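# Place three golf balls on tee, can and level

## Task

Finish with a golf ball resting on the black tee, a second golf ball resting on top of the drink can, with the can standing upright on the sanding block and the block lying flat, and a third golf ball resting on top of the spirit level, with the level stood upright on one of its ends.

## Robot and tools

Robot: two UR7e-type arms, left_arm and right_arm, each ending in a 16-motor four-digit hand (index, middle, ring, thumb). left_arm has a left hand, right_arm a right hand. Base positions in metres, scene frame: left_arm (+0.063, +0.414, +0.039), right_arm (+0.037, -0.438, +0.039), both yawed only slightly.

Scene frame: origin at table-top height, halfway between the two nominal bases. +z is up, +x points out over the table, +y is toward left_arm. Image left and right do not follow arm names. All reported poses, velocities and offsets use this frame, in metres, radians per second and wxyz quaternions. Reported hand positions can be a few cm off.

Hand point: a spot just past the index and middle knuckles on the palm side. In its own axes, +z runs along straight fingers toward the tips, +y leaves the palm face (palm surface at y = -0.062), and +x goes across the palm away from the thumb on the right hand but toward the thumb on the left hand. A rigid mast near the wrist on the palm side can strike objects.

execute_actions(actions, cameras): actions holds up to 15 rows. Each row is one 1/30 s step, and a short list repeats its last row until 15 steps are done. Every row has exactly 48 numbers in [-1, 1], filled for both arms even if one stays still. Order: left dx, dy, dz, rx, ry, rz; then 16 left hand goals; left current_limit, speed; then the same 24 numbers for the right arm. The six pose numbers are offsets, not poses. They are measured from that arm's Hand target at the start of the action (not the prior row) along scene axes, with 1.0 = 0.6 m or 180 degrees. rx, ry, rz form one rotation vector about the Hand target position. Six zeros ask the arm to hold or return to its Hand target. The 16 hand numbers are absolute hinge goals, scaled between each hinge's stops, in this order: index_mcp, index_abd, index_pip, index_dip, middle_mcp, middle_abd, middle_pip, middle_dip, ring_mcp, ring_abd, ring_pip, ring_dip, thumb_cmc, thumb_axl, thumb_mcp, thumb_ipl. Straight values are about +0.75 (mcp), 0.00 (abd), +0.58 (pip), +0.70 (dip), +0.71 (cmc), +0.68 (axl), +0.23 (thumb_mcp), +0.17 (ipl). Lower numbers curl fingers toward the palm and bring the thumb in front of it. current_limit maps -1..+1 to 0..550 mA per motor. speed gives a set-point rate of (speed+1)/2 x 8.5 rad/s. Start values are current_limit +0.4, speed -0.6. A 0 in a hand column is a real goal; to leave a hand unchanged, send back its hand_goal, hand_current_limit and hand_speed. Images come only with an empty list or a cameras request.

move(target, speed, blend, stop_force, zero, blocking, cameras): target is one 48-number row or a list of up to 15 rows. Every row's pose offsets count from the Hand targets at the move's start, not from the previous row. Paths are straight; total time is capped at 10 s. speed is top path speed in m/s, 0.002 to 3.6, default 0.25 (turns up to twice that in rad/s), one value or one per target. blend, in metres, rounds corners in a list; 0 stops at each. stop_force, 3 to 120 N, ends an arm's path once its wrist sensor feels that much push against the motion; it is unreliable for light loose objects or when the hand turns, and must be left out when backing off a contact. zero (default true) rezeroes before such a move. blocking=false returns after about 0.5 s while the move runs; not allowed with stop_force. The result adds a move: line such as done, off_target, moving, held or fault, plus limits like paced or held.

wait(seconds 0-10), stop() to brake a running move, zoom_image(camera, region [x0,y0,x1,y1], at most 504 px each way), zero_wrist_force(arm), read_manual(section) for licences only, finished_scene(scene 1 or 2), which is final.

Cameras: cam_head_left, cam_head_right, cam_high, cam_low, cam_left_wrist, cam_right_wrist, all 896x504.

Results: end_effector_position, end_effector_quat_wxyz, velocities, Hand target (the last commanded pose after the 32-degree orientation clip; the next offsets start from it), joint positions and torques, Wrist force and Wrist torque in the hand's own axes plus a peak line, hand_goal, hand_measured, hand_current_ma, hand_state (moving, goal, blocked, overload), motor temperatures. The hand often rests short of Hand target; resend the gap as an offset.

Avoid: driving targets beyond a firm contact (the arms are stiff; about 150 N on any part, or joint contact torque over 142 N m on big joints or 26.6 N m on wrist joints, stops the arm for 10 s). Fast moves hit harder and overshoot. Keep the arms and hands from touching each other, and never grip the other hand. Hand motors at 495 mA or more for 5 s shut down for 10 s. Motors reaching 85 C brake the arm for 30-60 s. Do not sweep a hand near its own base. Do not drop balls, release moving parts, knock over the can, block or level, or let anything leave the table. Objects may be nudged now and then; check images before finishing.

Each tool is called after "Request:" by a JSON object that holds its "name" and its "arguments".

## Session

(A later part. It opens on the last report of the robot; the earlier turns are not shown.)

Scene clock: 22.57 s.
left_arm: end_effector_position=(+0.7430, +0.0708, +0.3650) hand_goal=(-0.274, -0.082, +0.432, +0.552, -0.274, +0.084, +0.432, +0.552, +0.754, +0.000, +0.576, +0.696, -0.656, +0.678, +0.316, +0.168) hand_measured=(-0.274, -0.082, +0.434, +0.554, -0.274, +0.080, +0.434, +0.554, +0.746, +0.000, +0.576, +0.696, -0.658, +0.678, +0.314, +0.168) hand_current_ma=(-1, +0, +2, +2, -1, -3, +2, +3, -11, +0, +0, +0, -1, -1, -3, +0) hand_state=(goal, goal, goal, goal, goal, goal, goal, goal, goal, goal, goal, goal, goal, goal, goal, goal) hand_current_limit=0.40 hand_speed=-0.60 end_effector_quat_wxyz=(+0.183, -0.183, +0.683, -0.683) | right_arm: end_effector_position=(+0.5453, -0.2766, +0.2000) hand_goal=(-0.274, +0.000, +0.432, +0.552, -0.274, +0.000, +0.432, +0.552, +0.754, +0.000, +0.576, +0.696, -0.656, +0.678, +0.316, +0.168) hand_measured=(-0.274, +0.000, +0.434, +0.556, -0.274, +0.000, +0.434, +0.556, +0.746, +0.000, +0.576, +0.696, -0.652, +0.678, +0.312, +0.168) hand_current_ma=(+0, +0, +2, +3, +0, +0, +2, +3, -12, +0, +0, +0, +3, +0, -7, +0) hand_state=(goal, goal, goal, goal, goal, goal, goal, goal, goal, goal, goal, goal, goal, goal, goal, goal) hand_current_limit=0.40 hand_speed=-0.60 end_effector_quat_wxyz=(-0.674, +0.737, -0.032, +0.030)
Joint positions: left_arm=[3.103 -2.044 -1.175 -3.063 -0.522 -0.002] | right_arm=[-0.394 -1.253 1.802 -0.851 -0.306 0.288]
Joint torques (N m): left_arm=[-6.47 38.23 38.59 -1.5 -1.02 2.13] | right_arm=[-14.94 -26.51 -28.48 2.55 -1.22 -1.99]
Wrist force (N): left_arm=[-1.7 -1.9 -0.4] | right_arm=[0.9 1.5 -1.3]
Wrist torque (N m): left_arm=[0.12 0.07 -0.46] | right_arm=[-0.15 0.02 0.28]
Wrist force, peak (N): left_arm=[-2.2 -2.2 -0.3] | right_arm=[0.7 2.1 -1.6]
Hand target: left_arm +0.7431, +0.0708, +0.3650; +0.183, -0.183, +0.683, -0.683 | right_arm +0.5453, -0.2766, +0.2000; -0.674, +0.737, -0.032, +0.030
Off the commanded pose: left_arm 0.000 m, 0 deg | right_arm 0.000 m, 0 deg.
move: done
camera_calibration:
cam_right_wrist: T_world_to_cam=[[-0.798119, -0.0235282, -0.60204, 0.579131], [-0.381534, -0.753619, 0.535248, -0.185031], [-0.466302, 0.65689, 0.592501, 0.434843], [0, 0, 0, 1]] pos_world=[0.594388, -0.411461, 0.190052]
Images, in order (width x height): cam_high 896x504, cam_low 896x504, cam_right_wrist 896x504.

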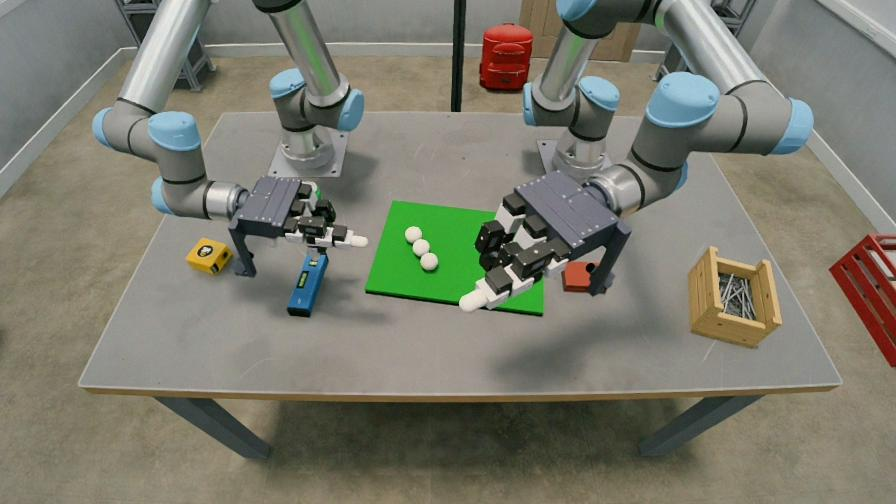

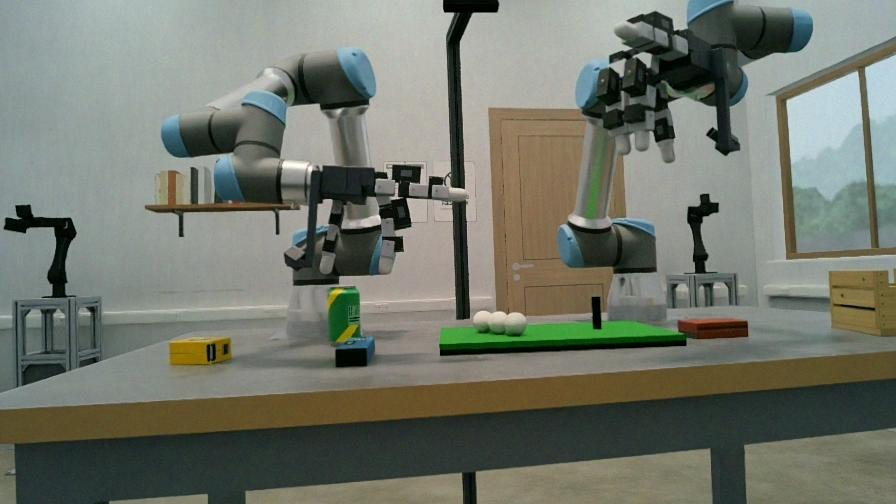

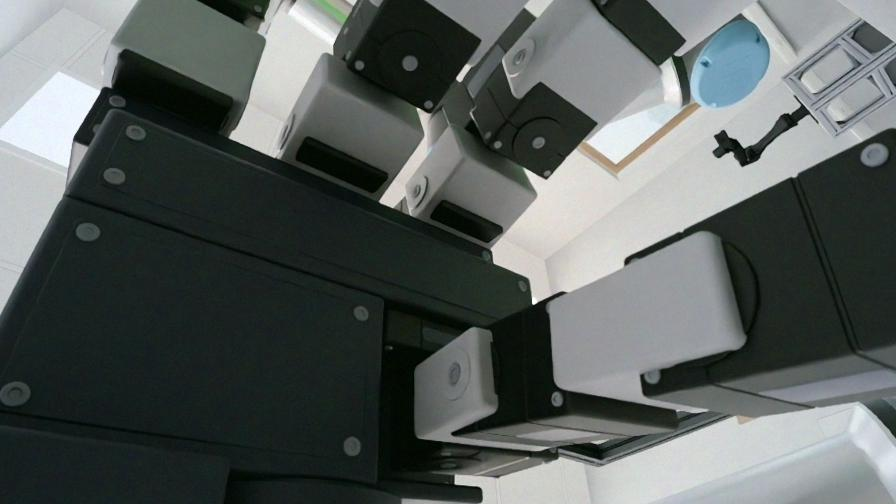

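Request:
{"name": "move", "arguments": {"target": [[0,0,0,0,0,0,-0.274,-0.083,0.432,0.552,-0.274,0.083,0.432,0.552,0.754,0,0.576,0.696,-0.656,0.678,0.315,0.168,0.4,-0.6,0,0,-0.1833,0,0,0,-0.274,0,0.432,0.552,-0.274,0,0.432,0.552,0.754,0,0.576,0.696,-0.656,0.678,0.315,0.168,0.4,-0.6],[0,0,0,0,0,0,-0.274,-0.083,0.432,0.552,-0.274,0.083,0.432,0.552,0.754,0,0.576,0.696,-0.656,0.678,0.315,0.168,0.4,-0.6,0,0,-0.2267,0,0,0,-0.274,0,0.432,0.552,-0.274,0,0.432,0.552,0.754,0,0.576,0.696,-0.656,0.678,0.315,0.168,0.4,-0.6]], "speed": [0.15,0.05], "stop_force": 8, "cameras": ["cam_high","cam_low"]}}

Request:
{"name": "zoom_image", "arguments": {"camera": "cam_high", "region": [220, 190, 400, 330]}}

Request:
{"name": "zoom_image", "arguments": {"camera": "cam_low", "region": [290, 290, 430, 390]}}

Scene clock: 25.70 s.
left_arm: end_effector_position=(+0.7431, +0.0708, +0.3650) hand_goal=(-0.274, -0.082, +0.432, +0.552, -0.274, +0.084, +0.432, +0.552, +0.754, +0.000, +0.576, +0.696, -0.656, +0.678, +0.316, +0.168) hand_measured=(-0.274, -0.082, +0.434, +0.554, -0.274, +0.080, +0.434, +0.554, +0.746, +0.000, +0.576, +0.696, -0.658, +0.678, +0.314, +0.168) hand_current_ma=(-1, +0, +2, +2, -1, -3, +2, +3, -11, +0, +0, +0, -1, -1, -3, +0) hand_state=(goal, goal, goal, goal, goal, goal, goal, goal, goal, goal, goal, goal, goal, goal, goal, goal) hand_current_limit=0.40 hand_speed=-0.60 end_effector_quat_wxyz=(+0.183, -0.183, +0.683, -0.683) | right_arm: end_effector_position=(+0.5453, -0.2766, +0.0640) hand_goal=(-0.274, +0.000, +0.432, +0.552, -0.274, +0.000, +0.432, +0.552, +0.754, +0.000, +0.576, +0.696, -0.656, +0.678, +0.316, +0.168) hand_measured=(-0.274, +0.000, +0.434, +0.556, -0.274, +0.000, +0.434, +0.556, +0.744, +0.000, +0.576, +0.696, -0.652, +0.678, +0.312, +0.168) hand_current_ma=(+0, +0, +2, +3, +0, +0, +2, +3, -13, +0, +0, +0, +3, +0, -6, +0) hand_state=(goal, goal, goal, goal, goal, goal, goal, goal, goal, goal, goal, goal, goal, goal, goal, goal) hand_current_limit=0.40 hand_speed=-0.60 end_effector_quat_wxyz=(-0.674, +0.737, -0.032, +0.030)
Joint positions: left_arm=[3.103 -2.044 -1.175 -3.063 -0.523 -0.001] | right_arm=[-0.394 -1.034 1.913 -1.181 -0.306 0.288]
Joint torques (N m): left_arm=[-6.71 37.79 38.9 -1.43 -1.32 2.1] | right_arm=[14.42 -31.1 0.44 -2.85 2.08 1.41]
Wrist force (N): left_arm=[-1.7 -1.9 -0.3] | right_arm=[0.7 1.6 -1.1]
Wrist torque (N m): left_arm=[0.10 0.07 -0.45] | right_arm=[-0.13 0.03 0.09]
Wrist force, peak (N): left_arm=[-1.8 -2.2 -0.5] | right_arm=[1.4 1.8 -1.8]
Hand target: left_arm +0.7431, +0.0708, +0.3650; +0.183, -0.183, +0.683, -0.683 | right_arm +0.5453, -0.2766, +0.0640; -0.674, +0.737, -0.032, +0.030
Off the commanded pose: left_arm 0.000 m, 0 deg | right_arm 0.000 m, 0 deg.
move: done
Images, in order (width x height): cam_high 896x504, cam_low 896x504.

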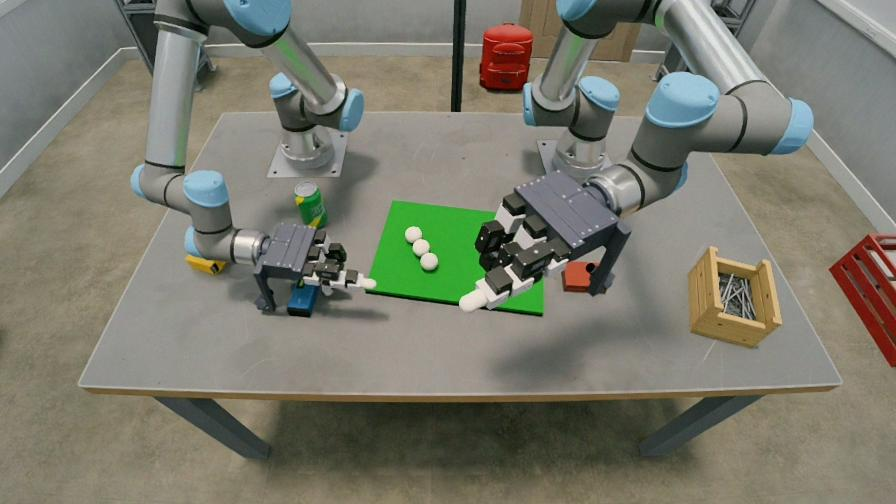

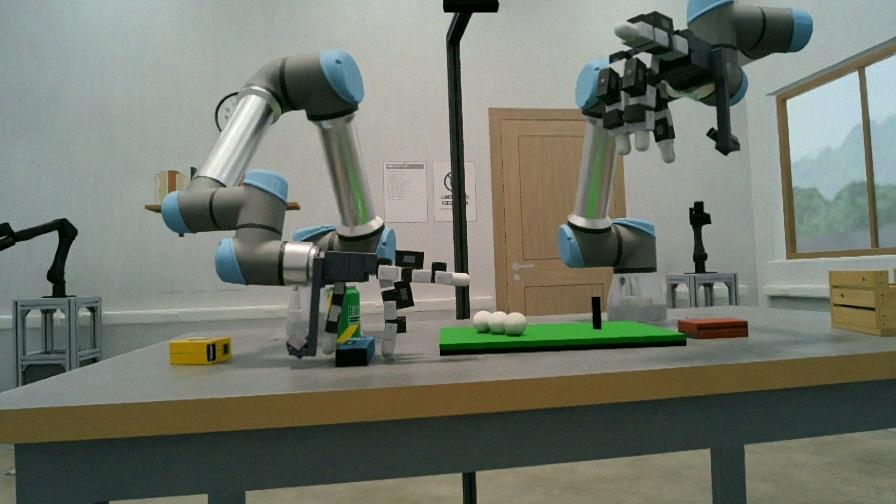

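Scaled by 2.800 from the camera's 896x504 image, which has a finer 1280x720 frame.

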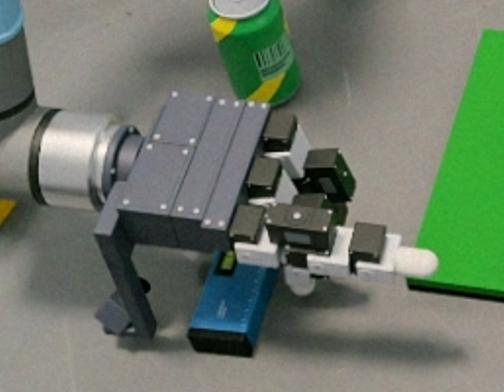

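Scaled by 3.600 from the camera's 896x504 image, which has a finer 1280x720 frame.

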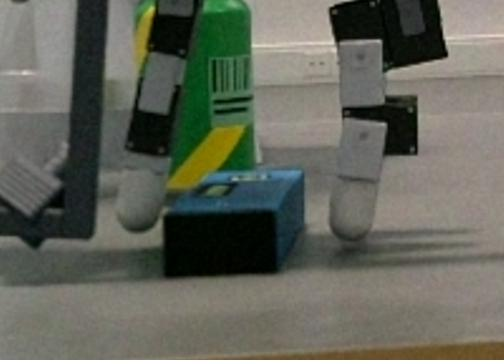

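Request:
{"name": "move", "arguments": {"target": [0,0,0,0,0,0,-0.274,-0.083,0.432,0.552,-0.274,0.083,0.432,0.552,0.754,0,0.576,0.696,-0.656,0.678,0.315,0.168,0.4,-0.6,0,0,0,0,0,0,-0.42,0,0.432,0.552,-0.42,0,0.432,0.552,0.754,0,0.576,0.696,-0.656,0.678,0.17,0.168,0.6,-0.8], "cameras": ["cam_low"]}}

Request:
{"name": "zoom_image", "arguments": {"camera": "cam_low", "region": [290, 290, 430, 390]}}

Scene clock: 26.60 s.
left_arm: end_effector_position=(+0.7431, +0.0708, +0.3650) hand_goal=(-0.274, -0.082, +0.432, +0.552, -0.274, +0.084, +0.432, +0.552, +0.754, +0.000, +0.576, +0.696, -0.656, +0.678, +0.316, +0.168) hand_measured=(-0.274, -0.082, +0.434, +0.554, -0.274, +0.080, +0.434, +0.554, +0.746, +0.000, +0.576, +0.696, -0.658, +0.678, +0.314, +0.168) hand_current_ma=(-1, +0, +2, +2, -1, -3, +2, +3, -11, +0, +0, +0, -1, -1, -3, +0) hand_state=(goal, goal, goal, goal, goal, goal, goal, goal, goal, goal, goal, goal, goal, goal, goal, goal) hand_current_limit=0.40 hand_speed=-0.60 end_effector_quat_wxyz=(+0.183, -0.183, +0.683, -0.683) | right_arm: end_effector_position=(+0.5453, -0.2766, +0.0640) hand_goal=(-0.420, +0.000, +0.432, +0.552, -0.420, +0.000, +0.432, +0.552, +0.754, +0.000, +0.576, +0.696, -0.656, +0.678, +0.170, +0.168) hand_measured=(-0.388, +0.000, +0.438, +0.556, -0.390, +0.000, +0.438, +0.556, +0.744, +0.000, +0.576, +0.696, -0.654, +0.678, +0.222, +0.176) hand_current_ma=(+72, +0, +8, +3, +64, +0, +6, +3, -13, +0, +0, +0, +2, +0, +180, +13) hand_state=(blocked, goal, goal, goal, blocked, goal, goal, goal, goal, goal, goal, goal, goal, goal, blocked, goal) hand_current_limit=0.60 hand_speed=-0.80 end_effector_quat_wxyz=(-0.674, +0.737, -0.032, +0.030)
Joint positions: left_arm=[3.103 -2.044 -1.175 -3.063 -0.523 -0.001] | right_arm=[-0.394 -1.034 1.913 -1.181 -0.306 0.288]
Joint torques (N m): left_arm=[-6.37 38.08 38.9 -1.42 -1.29 2.04] | right_arm=[14.02 -30.5 0.34 -2.66 2.01 1.4]
Wrist force (N): left_arm=[-1.7 -2.0 -0.3] | right_arm=[0.8 0.3 -1.3]
Wrist torque (N m): left_arm=[0.10 0.07 -0.45] | right_arm=[-0.22 0.01 0.09]
Wrist force, peak (N): left_arm=[-1.8 -2.3 -0.4] | right_arm=[0.7 1.7 -1.3]
Hand target: left_arm +0.7431, +0.0708, +0.3650; +0.183, -0.183, +0.683, -0.683 | right_arm +0.5453, -0.2766, +0.0640; -0.674, +0.737, -0.032, +0.030
Off the commanded pose: left_arm 0.000 m, 0 deg | right_arm 0.000 m, 0 deg.
move: done
Images, in order (width x height): cam_low 896x504.

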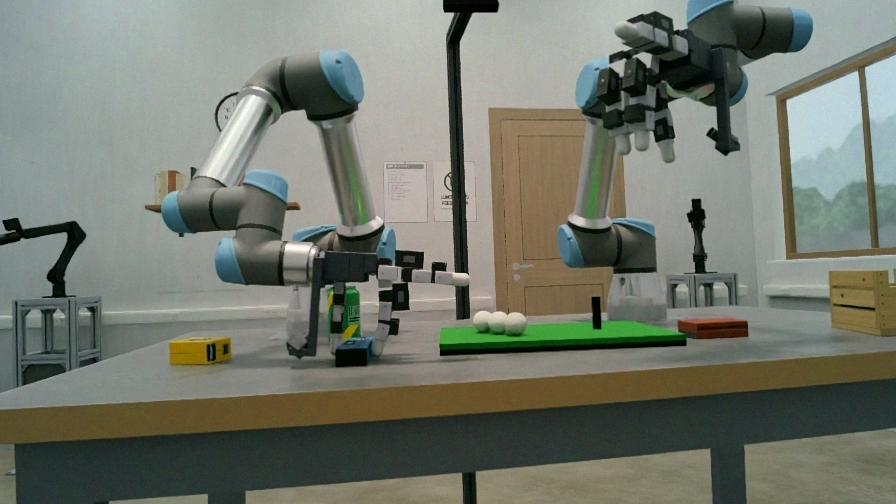

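Scaled by 3.600 from the camera's 896x504 image, which has a finer 1280x720 frame.

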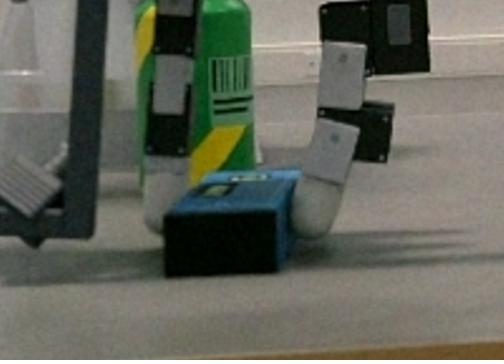

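Request:
{"name": "move", "arguments": {"target": [0,0,0,0,0,0,-0.274,-0.083,0.432,0.552,-0.274,0.083,0.432,0.552,0.754,0,0.576,0.696,-0.656,0.678,0.315,0.168,0.4,-0.6,0,0,0,0,0,0,-0.455,0,0.432,0.552,-0.455,0,0.432,0.552,0.754,0,0.576,0.696,-0.656,0.678,0.115,0.168,0.7,-0.8]}}

Request:
{"name": "move", "arguments": {"target": [[-0.0667,0.0833,0,0,0,0,-0.274,-0.083,0.432,0.552,-0.274,0.083,0.432,0.552,0.754,0,0.576,0.696,-0.656,0.678,0.315,0.168,0.4,-0.6,0,0,0.1167,0,0,0,-0.455,0,0.432,0.552,-0.455,0,0.432,0.552,0.754,0,0.576,0.696,-0.656,0.678,0.115,0.168,0.7,-0.8],[-0.1333,0.1667,0,0,0,0,-0.274,-0.083,0.432,0.552,-0.274,0.083,0.432,0.552,0.754,0,0.576,0.696,-0.656,0.678,0.315,0.168,0.4,-0.6,0.1817,0.2372,0.2433,0.0876,-0.497,0.1306,-0.455,0,0.432,0.552,-0.455,0,0.432,0.552,0.754,0,0.576,0.696,-0.656,0.678,0.115,0.168,0.7,-0.8]], "speed": [0.25,0.35], "blend": [0.03,0], "cameras": ["cam_high","cam_low"]}}

Request:
{"name": "zoom_image", "arguments": {"camera": "cam_low", "region": [300, 150, 560, 390]}}

Scene clock: 28.43 s.
left_arm: end_effector_position=(+0.7431, +0.0708, +0.3650) hand_goal=(-0.274, -0.082, +0.432, +0.552, -0.274, +0.084, +0.432, +0.552, +0.754, +0.000, +0.576, +0.696, -0.656, +0.678, +0.316, +0.168) hand_measured=(-0.274, -0.082, +0.434, +0.554, -0.274, +0.080, +0.434, +0.554, +0.746, +0.000, +0.576, +0.696, -0.658, +0.678, +0.314, +0.168) hand_current_ma=(-1, +0, +2, +2, -1, -3, +2, +3, -11, +0, +0, +0, -1, -1, -3, +0) hand_state=(goal, goal, goal, goal, goal, goal, goal, goal, goal, goal, goal, goal, goal, goal, goal, goal) hand_current_limit=0.40 hand_speed=-0.60 end_effector_quat_wxyz=(+0.183, -0.183, +0.683, -0.683) | right_arm: end_effector_position=(+0.5453, -0.2766, +0.0640) hand_goal=(-0.454, +0.000, +0.432, +0.552, -0.454, +0.000, +0.432, +0.552, +0.754, +0.000, +0.576, +0.696, -0.656, +0.678, +0.116, +0.168) hand_measured=(-0.392, +0.000, +0.444, +0.556, -0.394, +0.000, +0.442, +0.556, +0.744, +0.000, +0.576, +0.696, -0.654, +0.678, +0.214, +0.184) hand_current_ma=(+176, +0, +17, +3, +167, +0, +13, +4, -13, +0, +0, +0, +2, +0, +435, +38) hand_state=(blocked, goal, goal, goal, blocked, goal, goal, goal, goal, goal, goal, goal, goal, goal, blocked, goal) hand_current_limit=0.70 hand_speed=-0.80 end_effector_quat_wxyz=(-0.674, +0.737, -0.032, +0.030)
Joint positions: left_arm=[3.103 -2.044 -1.175 -3.063 -0.523 -0.001] | right_arm=[-0.394 -1.034 1.913 -1.181 -0.306 0.288]
Joint torques (N m): left_arm=[-7.06 37.78 38.66 -1.41 -1.26 2.11] | right_arm=[11.98 -32.04 -0.28 -1.97 1.63 1.23]
Wrist force (N): left_arm=[-1.5 -2.2 -0.4] | right_arm=[0.6 -2.4 -1.8]
Wrist torque (N m): left_arm=[0.07 0.04 -0.43] | right_arm=[-0.39 0.03 0.09]
Wrist force, peak (N): left_arm=[-1.7 -2.3 -0.3] | right_arm=[0.7 -2.5 -1.9]
Hand target: left_arm +0.7431, +0.0708, +0.3650; +0.183, -0.183, +0.683, -0.683 | right_arm +0.5453, -0.2766, +0.0640; -0.674, +0.737, -0.032, +0.030
Off the commanded pose: left_arm 0.000 m, 0 deg | right_arm 0.000 m, 0 deg.
move: done

Scene clock: 31.90 s.
left_arm: end_effector_position=(+0.6631, +0.1708, +0.3650) hand_goal=(-0.274, -0.082, +0.432, +0.552, -0.274, +0.084, +0.432, +0.552, +0.754, +0.000, +0.576, +0.696, -0.656, +0.678, +0.316, +0.168) hand_measured=(-0.276, -0.082, +0.434, +0.554, -0.276, +0.080, +0.434, +0.554, +0.746, +0.000, +0.576, +0.696, -0.658, +0.678, +0.314, +0.168) hand_current_ma=(-1, +0, +2, +2, -1, -3, +2, +3, -11, +0, +0, +0, -1, -1, -3, +0) hand_state=(goal, goal, goal, goal, goal, goal, goal, goal, goal, goal, goal, goal, goal, goal, goal, goal) hand_current_limit=0.40 hand_speed=-0.60 end_effector_quat_wxyz=(+0.183, -0.183, +0.683, -0.683) | right_arm: end_effector_position=(+0.6542, -0.1343, +0.2099) hand_goal=(-0.454, +0.000, +0.432, +0.552, -0.454, +0.000, +0.432, +0.552, +0.754, +0.000, +0.576, +0.696, -0.656, +0.678, +0.116, +0.168) hand_measured=(-0.392, +0.008, +0.458, +0.564, -0.394, +0.008, +0.450, +0.564, +0.750, +0.002, +0.576, +0.696, -0.642, +0.678, +0.202, +0.184) hand_current_ma=(+176, +9, +46, +16, +167, +9, +30, +16, -3, +1, +0, +0, +21, +0, +366, +38) hand_state=(blocked, goal, blocked, goal, blocked, goal, goal, goal, goal, goal, goal, goal, goal, goal, blocked, goal) hand_current_limit=0.70 hand_speed=-0.80 end_effector_quat_wxyz=(+0.579, -0.406, -0.579, -0.407) end_effector_velocity=(+0.000, +0.000, +0.000) end_effector_angular_velocity=(+0.002, -0.004, +0.001)
Joint positions: left_arm=[3.304 -1.811 -1.496 -2.974 -0.322 -0.002] | right_arm=[-0.136 -0.895 1.431 -0.535 -0.469 -1.572]
Joint velocities: left_arm=[within noise] | right_arm=[0 0.001 -0.002 0.002 -0.001 -0.006]
Joint torques (N m): left_arm=[6.06 41.32 9.57 3.04 1.39 -2.3] | right_arm=[14.56 -39.9 -27.42 3.35 -1.58 -2.31]
Wrist force (N): left_arm=[-1.5 -2.2 -0.3] | right_arm=[-2.1 1.0 -0.3]
Wrist torque (N m): left_arm=[0.07 0.03 -0.26] | right_arm=[-0.23 0.16 0.58]
Wrist force, peak (N): left_arm=[-2.0 -2.1 -0.5] | right_arm=[0.8 4.1 -0.9]
Hand target: left_arm +0.6631, +0.1708, +0.3650; +0.183, -0.183, +0.683, -0.683 | right_arm +0.6543, -0.1343, +0.2099; +0.579, -0.406, -0.579, -0.407
Off the commanded pose: left_arm 0.000 m, 0 deg | right_arm 0.000 m, 0 deg.
move: done
Images, in order (width x height): cam_high 896x504, cam_low 896x504.

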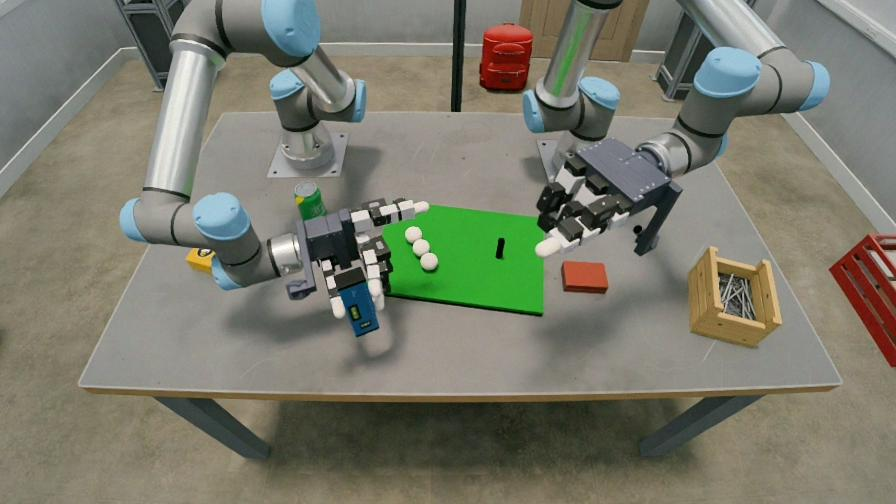

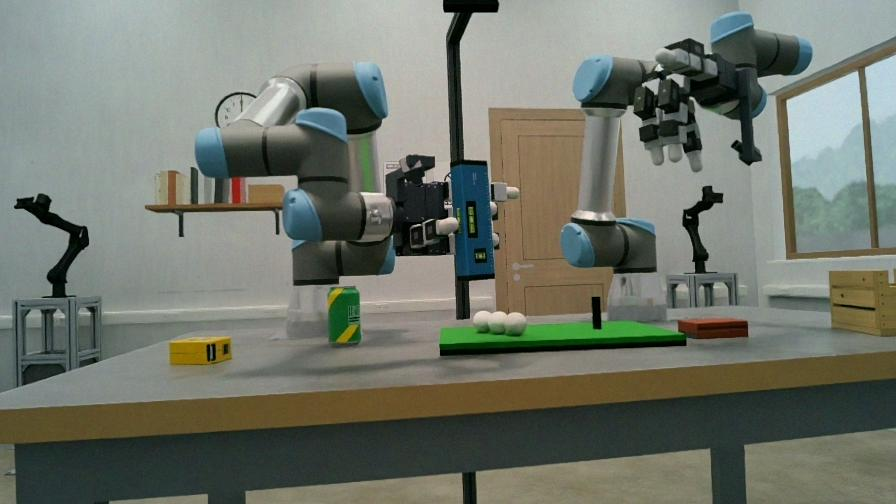

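Scaled by 1.938 from the camera's 896x504 image, which has a finer 1280x720 frame.

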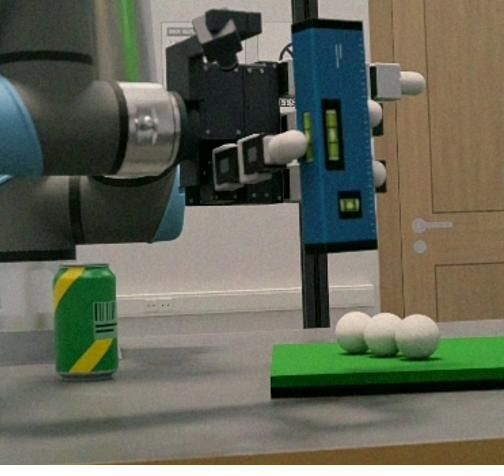

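Request:
{"name": "move", "arguments": {"target": [0,0,0,0,0,0,-0.274,-0.083,0.432,0.552,-0.274,0.083,0.432,0.552,0.754,0,0.576,0.696,-0.656,0.678,0.315,0.168,0.4,-0.6,0,0,-0.17,0,0,0,-0.455,0,0.432,0.552,-0.455,0,0.432,0.552,0.754,0,0.576,0.696,-0.656,0.678,0.115,0.168,0.7,-0.8], "speed": 0.15}}

Request:
{"name": "move", "arguments": {"target": [0,0,0,0,0,0,-0.274,-0.083,0.432,0.552,-0.274,0.083,0.432,0.552,0.754,0,0.576,0.696,-0.656,0.678,0.315,0.168,0.4,-0.6,0,0,-0.07,0,0,0,-0.455,0,0.432,0.552,-0.455,0,0.432,0.552,0.754,0,0.576,0.696,-0.656,0.678,0.115,0.168,0.7,-0.8], "speed": 0.014, "stop_force": 3, "cameras": ["cam_high","cam_low"]}}

Request:
{"name": "zoom_image", "arguments": {"camera": "cam_low", "region": [360, 220, 560, 400]}}

Scene clock: 33.67 s.
left_arm: end_effector_position=(+0.6631, +0.1708, +0.3650) hand_goal=(-0.274, -0.082, +0.432, +0.552, -0.274, +0.084, +0.432, +0.552, +0.754, +0.000, +0.576, +0.696, -0.656, +0.678, +0.316, +0.168) hand_measured=(-0.276, -0.082, +0.434, +0.554, -0.276, +0.080, +0.434, +0.554, +0.746, +0.000, +0.576, +0.696, -0.658, +0.678, +0.314, +0.168) hand_current_ma=(-1, +0, +2, +2, -1, -3, +2, +3, -11, +0, +0, +0, -1, -1, -3, +0) hand_state=(goal, goal, goal, goal, goal, goal, goal, goal, goal, goal, goal, goal, goal, goal, goal, goal) hand_current_limit=0.40 hand_speed=-0.60 end_effector_quat_wxyz=(+0.183, -0.183, +0.683, -0.683) | right_arm: end_effector_position=(+0.6542, -0.1343, +0.1081) hand_goal=(-0.454, +0.000, +0.432, +0.552, -0.454, +0.000, +0.432, +0.552, +0.754, +0.000, +0.576, +0.696, -0.656, +0.678, +0.116, +0.168) hand_measured=(-0.392, +0.010, +0.458, +0.564, -0.394, +0.010, +0.450, +0.564, +0.750, +0.002, +0.576, +0.696, -0.642, +0.678, +0.202, +0.184) hand_current_ma=(+176, +10, +47, +16, +167, +10, +30, +16, -3, +1, +0, +0, +23, +0, +365, +38) hand_state=(blocked, goal, blocked, goal, blocked, goal, goal, goal, goal, goal, goal, goal, goal, goal, blocked, goal) hand_current_limit=0.70 hand_speed=-0.80 end_effector_quat_wxyz=(+0.579, -0.406, -0.579, -0.407)
Joint positions: left_arm=[3.304 -1.811 -1.496 -2.974 -0.322 -0.002] | right_arm=[-0.136 -0.752 1.48 -0.727 -0.469 -1.573]
Joint torques (N m): left_arm=[5.88 40.65 10.12 3.07 1.42 -2.26] | right_arm=[14.68 -42.95 -9.25 -2.18 1.71 1.15]
Wrist force (N): left_arm=[-1.7 -2.1 -0.5] | right_arm=[-2.2 0.8 -0.1]
Wrist torque (N m): left_arm=[0.09 0.05 -0.27] | right_arm=[-0.26 0.19 0.36]
Wrist force, peak (N): left_arm=[-1.9 -2.2 -0.4] | right_arm=[-3.2 0.5 0.0]
Hand target: left_arm +0.6631, +0.1708, +0.3650; +0.183, -0.183, +0.683, -0.683 | right_arm +0.6543, -0.1343, +0.1079; +0.579, -0.406, -0.579, -0.407
Off the commanded pose: left_arm 0.000 m, 0 deg | right_arm 0.000 m, 0 deg.
move: done

Scene clock: 36.67 s.
left_arm: end_effector_position=(+0.6631, +0.1708, +0.3650) hand_goal=(-0.274, -0.082, +0.432, +0.552, -0.274, +0.084, +0.432, +0.552, +0.754, +0.000, +0.576, +0.696, -0.656, +0.678, +0.316, +0.168) hand_measured=(-0.276, -0.082, +0.434, +0.554, -0.276, +0.080, +0.434, +0.554, +0.746, +0.000, +0.576, +0.696, -0.658, +0.678, +0.314, +0.168) hand_current_ma=(-1, +0, +2, +2, -1, -3, +2, +3, -11, +0, +0, +0, -1, -1, -3, +0) hand_state=(goal, goal, goal, goal, goal, goal, goal, goal, goal, goal, goal, goal, goal, goal, goal, goal) hand_current_limit=0.40 hand_speed=-0.60 end_effector_quat_wxyz=(+0.183, -0.183, +0.683, -0.683) | right_arm: end_effector_position=(+0.6543, -0.1343, +0.0824) hand_goal=(-0.454, +0.000, +0.432, +0.552, -0.454, +0.000, +0.432, +0.552, +0.754, +0.000, +0.576, +0.696, -0.656, +0.678, +0.116, +0.168) hand_measured=(-0.392, +0.004, +0.458, +0.564, -0.394, +0.004, +0.456, +0.566, +0.750, +0.002, +0.576, +0.696, -0.654, +0.678, +0.200, +0.184) hand_current_ma=(+176, +2, +47, +16, +167, +2, +41, +20, -3, +1, +0, +0, +1, +0, +350, +38) hand_state=(blocked, goal, blocked, goal, blocked, goal, blocked, goal, goal, goal, goal, goal, goal, goal, blocked, goal) hand_current_limit=0.70 hand_speed=-0.80 end_effector_quat_wxyz=(+0.579, -0.406, -0.579, -0.407)
Joint positions: left_arm=[3.304 -1.811 -1.496 -2.974 -0.322 -0.002] | right_arm=[-0.136 -0.71 1.483 -0.771 -0.469 -1.573]
Joint torques (N m): left_arm=[6.05 40.94 10.5 3.02 1.33 -2.32] | right_arm=[13.16 -56.97 -11.28 3.51 1.17 -1.29]
Wrist force (N): left_arm=[-1.7 -1.8 -0.4] | right_arm=[-0.8 0.9 -0.4]
Wrist torque (N m): left_arm=[0.14 0.06 -0.29] | right_arm=[-0.23 0.05 0.32]
Wrist force, peak (N): left_arm=[-1.8 -2.3 -0.5] | right_arm=[-2.4 0.9 -0.1]
Hand target: left_arm +0.6631, +0.1708, +0.3650; +0.183, -0.183, +0.683, -0.683 | right_arm +0.6543, -0.1343, +0.0824; +0.579, -0.406, -0.579, -0.407 (not the last commanded pose)
Off the commanded pose: left_arm 0.000 m, 0 deg | right_arm 0.016 m, 0 deg.
move: contact (right_arm)
Images, in order (width x height): cam_high 896x504, cam_low 896x504.

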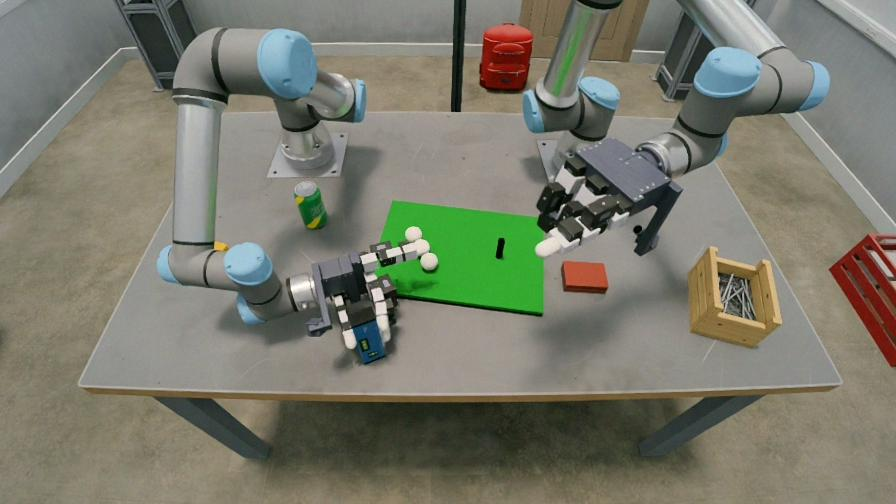

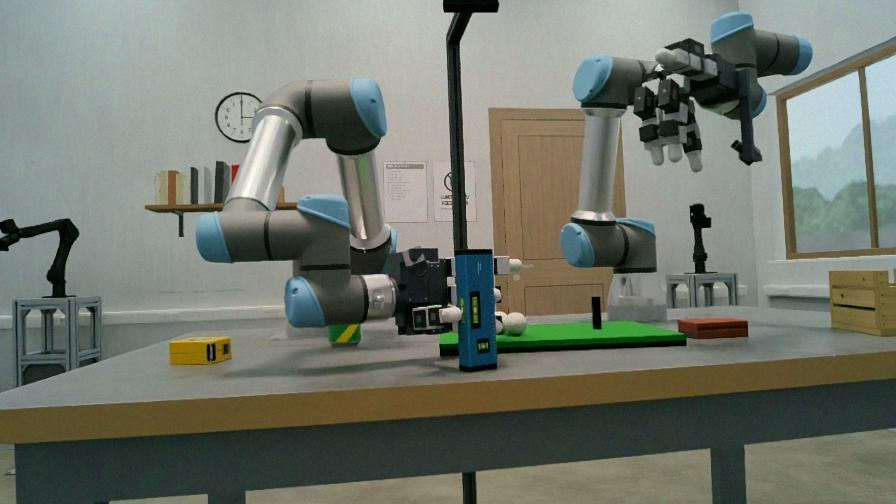

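Scaled by 2.520 from the camera's 896x504 image, which has a finer 1280x720 frame.

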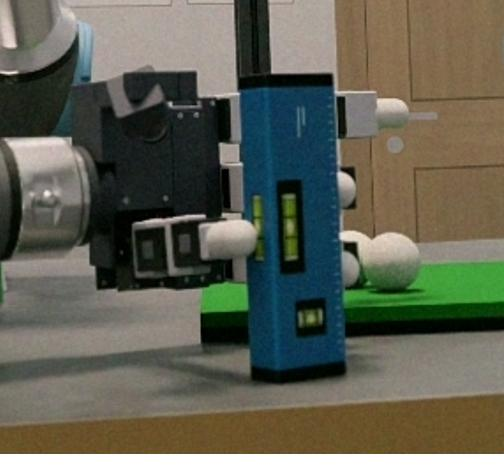

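Request:
{"name": "move", "arguments": {"target": [0,0,0,0,0,0,-0.274,-0.083,0.432,0.552,-0.274,0.083,0.432,0.552,0.754,0,0.576,0.696,-0.656,0.678,0.315,0.168,0.4,-0.6,0,0,0,0,0,0,-0.42,0,0.432,0.552,-0.42,0,0.432,0.552,0.754,0,0.576,0.696,-0.656,0.678,0.16,0.168,0.7,-0.9]}}

Request:
{"name": "move", "arguments": {"target": [0,0,0,0,0,0,-0.274,-0.083,0.432,0.552,-0.274,0.083,0.432,0.552,0.754,0,0.576,0.696,-0.656,0.678,0.315,0.168,0.4,-0.6,0,0,0,0,0,0,-0.396,0,0.432,0.552,-0.396,0,0.432,0.552,0.754,0,0.576,0.696,-0.656,0.678,0.203,0.168,0.5,-0.9]}}

Request:
{"name": "move", "arguments": {"target": [0,0,0,0,0,0,-0.274,-0.083,0.432,0.552,-0.274,0.083,0.432,0.552,0.754,0,0.576,0.696,-0.656,0.678,0.315,0.168,0.4,-0.6,0,0,0,0,0,0,-0.23,0,0.432,0.552,-0.23,0,0.432,0.552,0.754,0,0.576,0.696,-0.656,0.678,0.4,0.168,0.5,-0.92], "cameras": ["cam_high","cam_low"]}}

Request:
{"name": "zoom_image", "arguments": {"camera": "cam_low", "region": [360, 220, 560, 400]}}

Request:
{"name": "zoom_image", "arguments": {"camera": "cam_high", "region": [290, 210, 470, 370]}}

Scene clock: 37.70 s.
left_arm: end_effector_position=(+0.6631, +0.1708, +0.3650) hand_goal=(-0.274, -0.082, +0.432, +0.552, -0.274, +0.084, +0.432, +0.552, +0.754, +0.000, +0.576, +0.696, -0.656, +0.678, +0.316, +0.168) hand_measured=(-0.276, -0.082, +0.434, +0.554, -0.276, +0.080, +0.434, +0.554, +0.746, +0.000, +0.576, +0.696, -0.658, +0.678, +0.314, +0.168) hand_current_ma=(-1, +0, +2, +2, -1, -3, +2, +3, -11, +0, +0, +0, -1, -1, -3, +0) hand_state=(goal, goal, goal, goal, goal, goal, goal, goal, goal, goal, goal, goal, goal, goal, goal, goal) hand_current_limit=0.40 hand_speed=-0.60 end_effector_quat_wxyz=(+0.183, -0.183, +0.683, -0.683) | right_arm: end_effector_position=(+0.6543, -0.1343, +0.0824) hand_goal=(-0.420, +0.000, +0.432, +0.552, -0.420, +0.000, +0.432, +0.552, +0.754, +0.000, +0.576, +0.696, -0.656, +0.678, +0.160, +0.168) hand_measured=(-0.390, +0.004, +0.458, +0.564, -0.390, +0.004, +0.456, +0.566, +0.750, +0.002, +0.576, +0.696, -0.654, +0.678, +0.200, +0.184) hand_current_ma=(+64, +4, +47, +16, +66, +4, +41, +20, -3, +1, +0, +0, +1, +0, +126, +38) hand_state=(blocked, goal, blocked, goal, blocked, goal, blocked, goal, goal, goal, goal, goal, goal, goal, blocked, goal) hand_current_limit=0.70 hand_speed=-0.90 end_effector_quat_wxyz=(+0.579, -0.406, -0.579, -0.407)
Joint positions: left_arm=[3.304 -1.811 -1.496 -2.974 -0.322 -0.002] | right_arm=[-0.136 -0.71 1.483 -0.771 -0.469 -1.573]
Joint torques (N m): left_arm=[5.8 40.8 9.94 3.08 1.38 -2.33] | right_arm=[11.8 -57.36 -22.22 3.37 1.15 -1.21]
Wrist force (N): left_arm=[-1.7 -2.0 -0.2] | right_arm=[-0.8 0.9 -0.2]
Wrist torque (N m): left_arm=[0.10 0.05 -0.28] | right_arm=[-0.23 0.05 0.33]
Wrist force, peak (N): left_arm=[-1.7 -2.3 -0.5] | right_arm=[-1.2 1.0 -0.4]
Hand target: left_arm +0.6631, +0.1708, +0.3650; +0.183, -0.183, +0.683, -0.683 | right_arm +0.6543, -0.1343, +0.0824; +0.579, -0.406, -0.579, -0.407
Off the commanded pose: left_arm 0.000 m, 0 deg | right_arm 0.000 m, 0 deg.
move: done

Scene clock: 38.20 s.
left_arm: end_effector_position=(+0.6631, +0.1708, +0.3650) hand_goal=(-0.274, -0.082, +0.432, +0.552, -0.274, +0.084, +0.432, +0.552, +0.754, +0.000, +0.576, +0.696, -0.656, +0.678, +0.316, +0.168) hand_measured=(-0.276, -0.082, +0.434, +0.554, -0.276, +0.080, +0.434, +0.554, +0.746, +0.000, +0.576, +0.696, -0.658, +0.678, +0.314, +0.168) hand_current_ma=(-1, +0, +2, +2, -1, -3, +2, +3, -11, +0, +0, +0, -1, -1, -3, +0) hand_state=(goal, goal, goal, goal, goal, goal, goal, goal, goal, goal, goal, goal, goal, goal, goal, goal) hand_current_limit=0.40 hand_speed=-0.60 end_effector_quat_wxyz=(+0.183, -0.183, +0.683, -0.683) | right_arm: end_effector_position=(+0.6543, -0.1343, +0.0824) hand_goal=(-0.396, +0.000, +0.432, +0.552, -0.396, +0.000, +0.432, +0.552, +0.754, +0.000, +0.576, +0.696, -0.656, +0.678, +0.204, +0.168) hand_measured=(-0.384, +0.006, +0.450, +0.562, -0.382, +0.006, +0.446, +0.562, +0.750, +0.002, +0.576, +0.696, -0.654, +0.678, +0.210, +0.176) hand_current_ma=(+17, +5, +27, +14, +21, +4, +20, +13, -3, +1, +0, +0, +2, +0, +8, +16) hand_state=(goal, goal, goal, goal, goal, goal, goal, goal, goal, goal, goal, goal, goal, goal, goal, goal) hand_current_limit=0.50 hand_speed=-0.90 end_effector_quat_wxyz=(+0.579, -0.406, -0.579, -0.407)
Joint positions: left_arm=[3.304 -1.811 -1.496 -2.974 -0.322 -0.002] | right_arm=[-0.136 -0.71 1.483 -0.771 -0.469 -1.573]
Joint torques (N m): left_arm=[5.93 40.59 9.84 3.05 1.32 -2.34] | right_arm=[11.25 -57.21 -23.27 3.39 1.05 -1.16]
Wrist force (N): left_arm=[-1.7 -2.3 -0.4] | right_arm=[-0.6 0.9 -0.1]
Wrist torque (N m): left_arm=[0.08 0.04 -0.27] | right_arm=[-0.20 0.06 0.31]
Wrist force, peak (N): left_arm=[-1.7 -2.3 -0.4] | right_arm=[-1.4 0.8 -0.5]
Hand target: left_arm +0.6631, +0.1708, +0.3650; +0.183, -0.183, +0.683, -0.683 | right_arm +0.6543, -0.1343, +0.0824; +0.579, -0.406, -0.579, -0.407
Off the commanded pose: left_arm 0.000 m, 0 deg | right_arm 0.000 m, 0 deg.
move: done

Scene clock: 39.33 s.
left_arm: end_effector_position=(+0.6631, +0.1708, +0.3650) hand_goal=(-0.274, -0.082, +0.432, +0.552, -0.274, +0.084, +0.432, +0.552, +0.754, +0.000, +0.576, +0.696, -0.656, +0.678, +0.316, +0.168) hand_measured=(-0.276, -0.082, +0.434, +0.554, -0.276, +0.080, +0.434, +0.554, +0.746, +0.000, +0.576, +0.696, -0.658, +0.678, +0.314, +0.168) hand_current_ma=(-1, +0, +2, +2, -1, -3, +2, +3, -11, +0, +0, +0, -1, -1, -3, +0) hand_state=(goal, goal, goal, goal, goal, goal, goal, goal, goal, goal, goal, goal, goal, goal, goal, goal) hand_current_limit=0.40 hand_speed=-0.60 end_effector_quat_wxyz=(+0.183, -0.183, +0.683, -0.683) | right_arm: end_effector_position=(+0.6543, -0.1343, +0.0824) hand_goal=(-0.230, +0.000, +0.432, +0.552, -0.230, +0.000, +0.432, +0.552, +0.754, +0.000, +0.576, +0.696, -0.656, +0.678, +0.400, +0.168) hand_measured=(-0.232, +0.006, +0.436, +0.554, -0.234, +0.006, +0.434, +0.556, +0.750, +0.002, +0.576, +0.696, -0.648, +0.678, +0.398, +0.170) hand_current_ma=(-3, +5, +2, +2, -3, +4, +2, +3, -3, +1, +0, +0, +9, +0, -2, +2) hand_state=(goal, goal, goal, goal, goal, goal, goal, goal, goal, goal, goal, goal, goal, goal, goal, goal) hand_current_limit=0.50 hand_speed=-0.92 end_effector_quat_wxyz=(+0.579, -0.406, -0.579, -0.407)
Joint positions: left_arm=[3.304 -1.811 -1.496 -2.974 -0.322 -0.002] | right_arm=[-0.136 -0.71 1.483 -0.771 -0.469 -1.573]
Joint torques (N m): left_arm=[6.53 40.64 10.19 2.79 1.29 -2.24] | right_arm=[10.34 -56.1 -23.27 3.13 1.14 -1.25]
Wrist force (N): left_arm=[-1.6 -2.1 -0.4] | right_arm=[-0.9 1.2 -0.4]
Wrist torque (N m): left_arm=[0.08 0.04 -0.27] | right_arm=[-0.19 0.08 0.32]
Wrist force, peak (N): left_arm=[-1.8 -2.3 -0.4] | right_arm=[-1.2 0.9 -0.2]
Hand target: left_arm +0.6631, +0.1708, +0.3650; +0.183, -0.183, +0.683, -0.683 | right_arm +0.6543, -0.1343, +0.0824; +0.579, -0.406, -0.579, -0.407
Off the commanded pose: left_arm 0.000 m, 0 deg | right_arm 0.000 m, 0 deg.
move: done
Images, in order (width x height): cam_high 896x504, cam_low 896x504.

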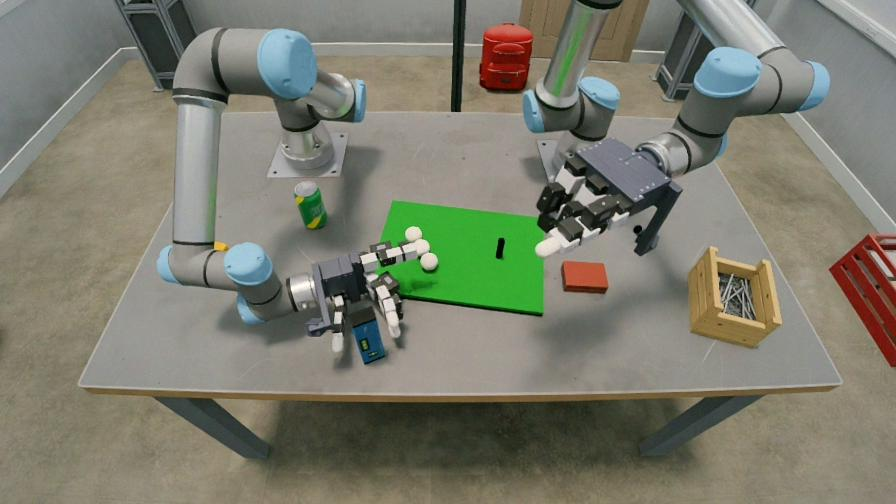

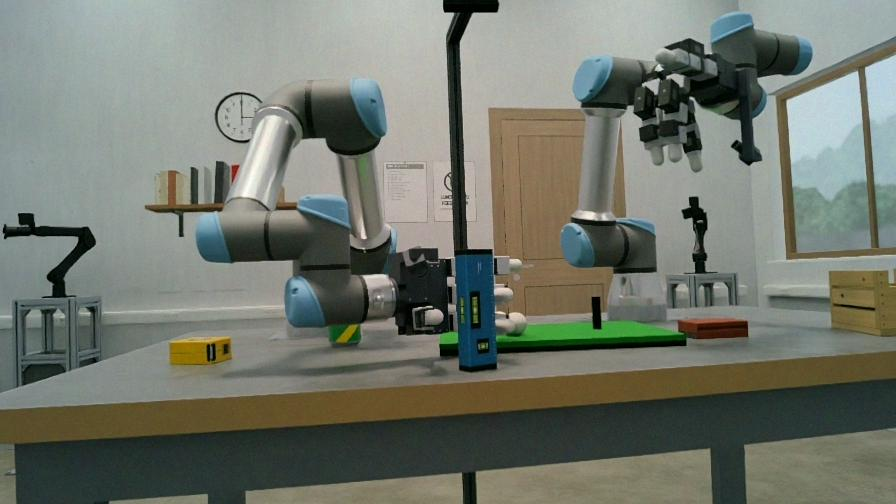

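Scaled by 2.520 from the camera's 896x504 image, which has a finer 1280x720 frame.

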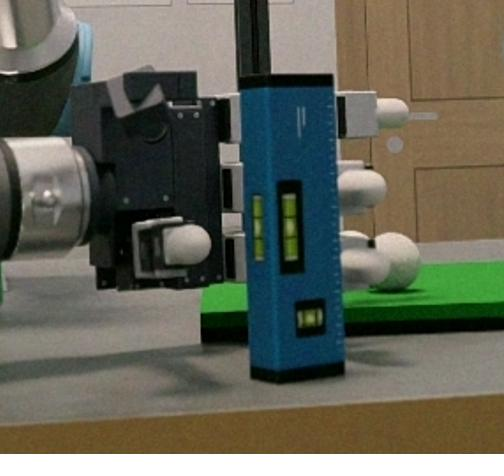

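Scaled by 2.800 from the camera's 896x504 image, which has a finer 1280x720 frame.

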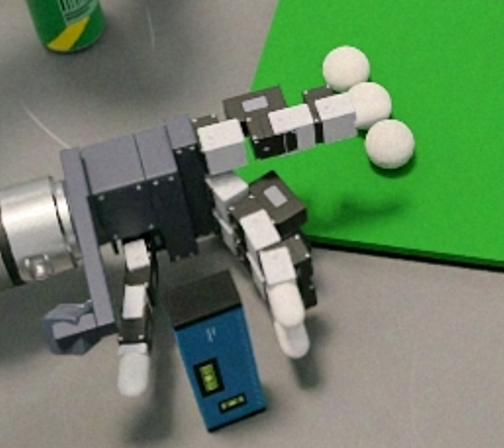

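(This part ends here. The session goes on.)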